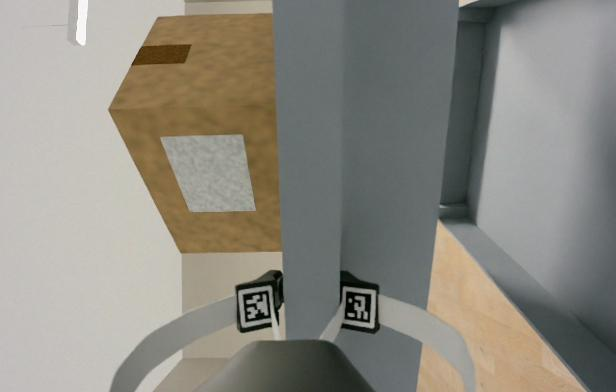

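>>> move:
  blocking: false
  r2: {"base":{"translate_m":-0.02,"strafe_m":-0.21},"pace":"slow"}

>>> wait:
  seconds: 5

>>> move:
  blocking: false
  r2: {"base":{"rotate_rad":0.06},"pace":"slow"}

>>> wait:
  seconds: 3
  cameras: ["r2_head_camera","r2_wrist_camera"]

Scene clock: 654.43 s.
move: r2 moving
r1: as last shown
r1.base_tilt: forward=-1.6 right=+1.2
r1.lidar_m: 3.30 3.19 3.71 2.26 0.26 - 0.25 0.35 3.87 1.25 1.99 2.70
r1.motor_effort: lift_m=+21(21) arm_m=+4(4) wheel_0=-6(7) wheel_1=+4(4) wheel_2=+0(0)
r1.servo_current: wrist_yaw_rad=52(72) wrist_pitch_rad=46(46) wrist_roll_rad=26(52) gripper_m=46(46)
r1.contact_limits: translate_m 0.6
r1.wrist_depth_mm: 135 138 349 289 248 215 - / 108 139 340 290 247 216 - / 112 138 293 293 248 218 222 / 134 154 332 290 249 217 - / 525 445 349 293 250 214 - / 554 452 195 294 191 218 1160 / - 449 347 143 246 210 917
r2.base_odometry: x=+1.181 y=+0.049 heading=-2.206
r2.turned_by_wheels: +0.001
r2.turned_by_imu: +0.002
r2.base_tilt: forward=-0.7 right=+0.0
r2.lidar_m: 0.43 0.49 1.63 1.52 1.22 0.82 0.77 0.77 1.03 2.20 3.26 0.41
r2.base_status: translate_m moving; strafe_m moving
r2.joint_positions: lift_m=+0.691 arm_m=+0.000 wrist_yaw_rad=+0.003 wrist_pitch_rad=+0.008 wrist_roll_rad=+1.570 gripper_m=-0.029
r2.joint_status: not commanded
r2.measured_speeds: translate_m=-0.005 strafe_m=-0.054 rotate_rad=+0.000 lift_m=+0.000 arm_m=+0.000 wrist_yaw_rad=+0.016 wrist_pitch_rad=+0.000 wrist_roll_rad=+0.000
r2.motor_effort: lift_m=+21(21) arm_m=-4(4) wheel_0=+12(15) wheel_1=-6(9) wheel_2=+7(9)
r2.servo_current: wrist_yaw_rad=59(59) wrist_pitch_rad=59(59) wrist_roll_rad=52(52) gripper_m=91(91)
r2.hand_pose: x=+0.4596 y=-0.0864 z=+0.8667 quat_wxyz=(+0.708, +0.707, +0.004, -0.002) (m; r2's base frame)
r2.wrist_depth_mm: - - 521 130 183 - - / - 466 433 134 193 - - / - 459 442 143 204 - - / - - 525 150 216 - - / - - - 158 226 - - / - - 185 171 180 1576 496 / - - - - - 1618 1182
pictures: none

Scene clock: 657.23 s.
earlier move: r2 done
r1.base_odometry: x=-1.633 y=+1.674 heading=+2.102
r1.turned_by_wheels: +0.000
r1.turned_by_imu: +0.000
r1.base_tilt: forward=-1.6 right=+1.3
r1.lidar_m: 3.29 3.15 3.69 2.25 0.25 - 0.25 0.36 3.88 1.24 2.02 2.73
r1.base_status: not commanded
r1.joint_positions: lift_m=+0.200 arm_m=+0.000 wrist_yaw_rad=+3.092 wrist_pitch_rad=+0.002 wrist_roll_rad=+0.000 gripper_m=+0.056
r1.joint_status: not commanded
r1.measured_speeds: all 0
r1.motor_effort: lift_m=+21(21) arm_m=+4(4) wheel_0=-7(7) wheel_1=+4(5) wheel_2=+0(0)
r1.servo_current: wrist_yaw_rad=65(72) wrist_pitch_rad=39(52) wrist_roll_rad=52(72) gripper_m=46(46)
r1.contact_limits: translate_m 0.6
r1.hand_pose: x=-0.1128 y=+0.1016 z=+0.3774 quat_wxyz=(+0.025, -0.001, +0.000, +1.000) (m; r1's base frame)
r1.wrist_depth_mm: 136 138 349 289 247 215 - / 108 138 340 290 247 217 - / 112 139 294 289 249 217 221 / 134 154 330 293 249 217 - / 530 445 353 293 250 213 - / 559 445 195 294 191 217 1118 / - 452 345 143 246 209 917
r2.base_odometry: x=+1.034 y=+0.181 heading=-2.206
r2.turned_by_wheels: -0.001
r2.turned_by_imu: +0.000
r2.base_tilt: forward=-0.7 right=+0.1
r2.lidar_m: 0.40 0.41 1.84 1.72 1.15 0.77 0.72 0.72 0.97 2.13 3.07 0.43
r2.base_status: done
r2.joint_positions: lift_m=+0.691 arm_m=+0.000 wrist_yaw_rad=+0.004 wrist_pitch_rad=+0.008 wrist_roll_rad=+1.570 gripper_m=-0.029
r2.joint_status: not commanded
r2.measured_speeds: all 0
r2.motor_effort: lift_m=+21(21) arm_m=-4(4) wheel_0=+6(15) wheel_1=-4(9) wheel_2=+4(10)
r2.servo_current: wrist_yaw_rad=59(59) wrist_pitch_rad=52(59) wrist_roll_rad=52(59) gripper_m=91(98)
r2.hand_pose: x=+0.4596 y=-0.0862 z=+0.8667 quat_wxyz=(+0.708, +0.707, +0.004, -0.001) (m; r2's base frame)
r2.wrist_depth_mm: - - - 168 229 1661 1205 / - - - 169 229 1499 - / - - 535 170 230 831 - / - 480 462 171 230 820 - / - - 512 171 232 831 - / - - 185 172 180 - - / - - - - 234 1576 -
wait: 2.80 of 5 s (r2 has come to rest)
pictures: none

Scene clock: 657.73 s.
move: r2 moving
r1: as last shown
r1.lidar_m: 3.28 3.16 3.70 2.24 0.25 - 0.25 0.37 3.88 1.25 2.02 2.75
r1.servo_current: wrist_yaw_rad=52(65) wrist_pitch_rad=46(46) wrist_roll_rad=52(65) gripper_m=46(46)
r1.contact_limits: translate_m 0.6
r1.wrist_depth_mm: 136 138 345 290 248 215 - / 108 138 340 290 249 216 - / 112 138 294 290 248 217 222 / 134 155 332 291 249 217 - / 525 445 353 291 250 214 - / 549 445 195 293 191 219 1138 / - 452 345 143 247 211 904
r2.base_odometry: x=+1.034 y=+0.181 heading=-2.147
r2.turned_by_wheels: +0.059
r2.turned_by_imu: +0.058
r2.base_tilt: forward=-0.7 right=+0.1
r2.lidar_m: 0.40 0.42 1.82 1.72 1.09 0.75 0.73 0.76 1.00 2.52 3.11 0.41
r2.base_status: rotate_rad moving
r2.joint_positions: lift_m=+0.691 arm_m=+0.000 wrist_yaw_rad=-0.002 wrist_pitch_rad=+0.008 wrist_roll_rad=+1.570 gripper_m=-0.029
r2.joint_status: not commanded
r2.measured_speeds: translate_m=+0.000 strafe_m=+0.000 rotate_rad=+0.010 lift_m=+0.000 arm_m=+0.000 wrist_yaw_rad=+0.031 wrist_pitch_rad=+0.000 wrist_roll_rad=+0.000
r2.motor_effort: lift_m=+21(21) arm_m=-4(4) wheel_0=-2(8) wheel_1=-5(7) wheel_2=-6(10)
r2.servo_current: wrist_yaw_rad=46(65) wrist_pitch_rad=46(52) wrist_roll_rad=52(52) gripper_m=85(98)
r2.hand_pose: x=+0.4591 y=-0.0880 z=+0.8667 quat_wxyz=(+0.708, +0.707, +0.002, -0.004) (m; r2's base frame)
r2.wrist_depth_mm: - - - 158 216 1537 525 / - - - 160 220 750 - / - - 473 163 223 - - / - - 469 165 226 831 - / - - 535 169 230 - - / - - 185 172 180 - - / - - - - 238 1618 492
pictures: none

Scene clock: 658.10 s.
earlier move: r2 done
r1.base_odometry: x=-1.633 y=+1.674 heading=+2.102
r1.turned_by_wheels: +0.000
r1.turned_by_imu: +0.000
r1.base_tilt: forward=-1.6 right=+1.2
r1.lidar_m: 3.27 3.14 3.69 2.26 0.25 - 0.25 0.38 3.87 1.26 2.04 2.74
r1.base_status: not commanded
r1.joint_positions: lift_m=+0.200 arm_m=+0.000 wrist_yaw_rad=+3.092 wrist_pitch_rad=+0.002 wrist_roll_rad=+0.000 gripper_m=+0.056
r1.joint_status: not commanded
r1.measured_speeds: all 0
r1.motor_effort: lift_m=+21(21) arm_m=+4(4) wheel_0=-7(7) wheel_1=+4(5) wheel_2=+0(0)
r1.servo_current: wrist_yaw_rad=52(72) wrist_pitch_rad=39(46) wrist_roll_rad=52(65) gripper_m=39(46)
r1.contact_limits: translate_m 0.6
r1.hand_pose: x=-0.1128 y=+0.1016 z=+0.3774 quat_wxyz=(+0.025, -0.001, +0.000, +1.000) (m; r1's base frame)
r1.wrist_depth_mm: 136 137 347 289 248 216 - / 108 138 340 290 248 217 - / 112 139 293 291 248 217 220 / 134 155 332 290 250 217 - / 521 445 349 293 250 215 - / 559 449 195 293 191 218 1160 / - 452 347 143 246 211 917
r2.base_odometry: x=+1.035 y=+0.181 heading=-2.147
r2.turned_by_wheels: +0.000
r2.turned_by_imu: +0.000
r2.base_tilt: forward=-0.7 right=+0.1
r2.lidar_m: 0.40 0.43 1.81 1.71 1.10 0.80 0.72 0.75 1.02 2.51 3.10 0.43
r2.base_status: done
r2.joint_positions: lift_m=+0.691 arm_m=+0.000 wrist_yaw_rad=+0.000 wrist_pitch_rad=+0.008 wrist_roll_rad=+1.570 gripper_m=-0.029
r2.joint_status: not commanded
r2.measured_speeds: all 0
r2.motor_effort: lift_m=+21(21) arm_m=-4(4) wheel_0=-1(8) wheel_1=-3(7) wheel_2=-5(10)
r2.servo_current: wrist_yaw_rad=39(65) wrist_pitch_rad=59(59) wrist_roll_rad=39(65) gripper_m=85(98)
r2.hand_pose: x=+0.4593 y=-0.0873 z=+0.8667 quat_wxyz=(+0.708, +0.707, +0.003, -0.003) (m; r2's base frame)
r2.wrist_depth_mm: - - - 158 215 1537 1160 / - - - 161 219 759 - / - - 477 163 224 - - / - - 469 166 227 831 - / - - 530 170 230 - - / - - 185 172 180 - - / - - - - 239 1576 496
wait: 0.37 of 3 s (r2 has come to rest)
pictures: r2_head_camera, r2_wrist_camera
Images, in order (width x height): r2_head_camera 420x560, r2_wrist_camera 616x392.

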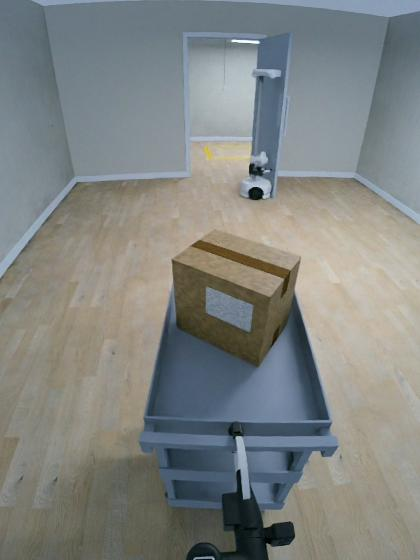

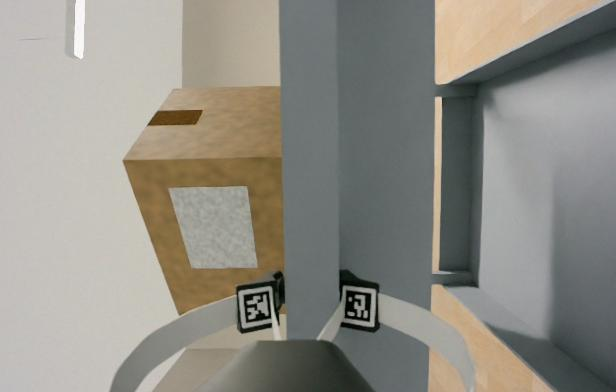

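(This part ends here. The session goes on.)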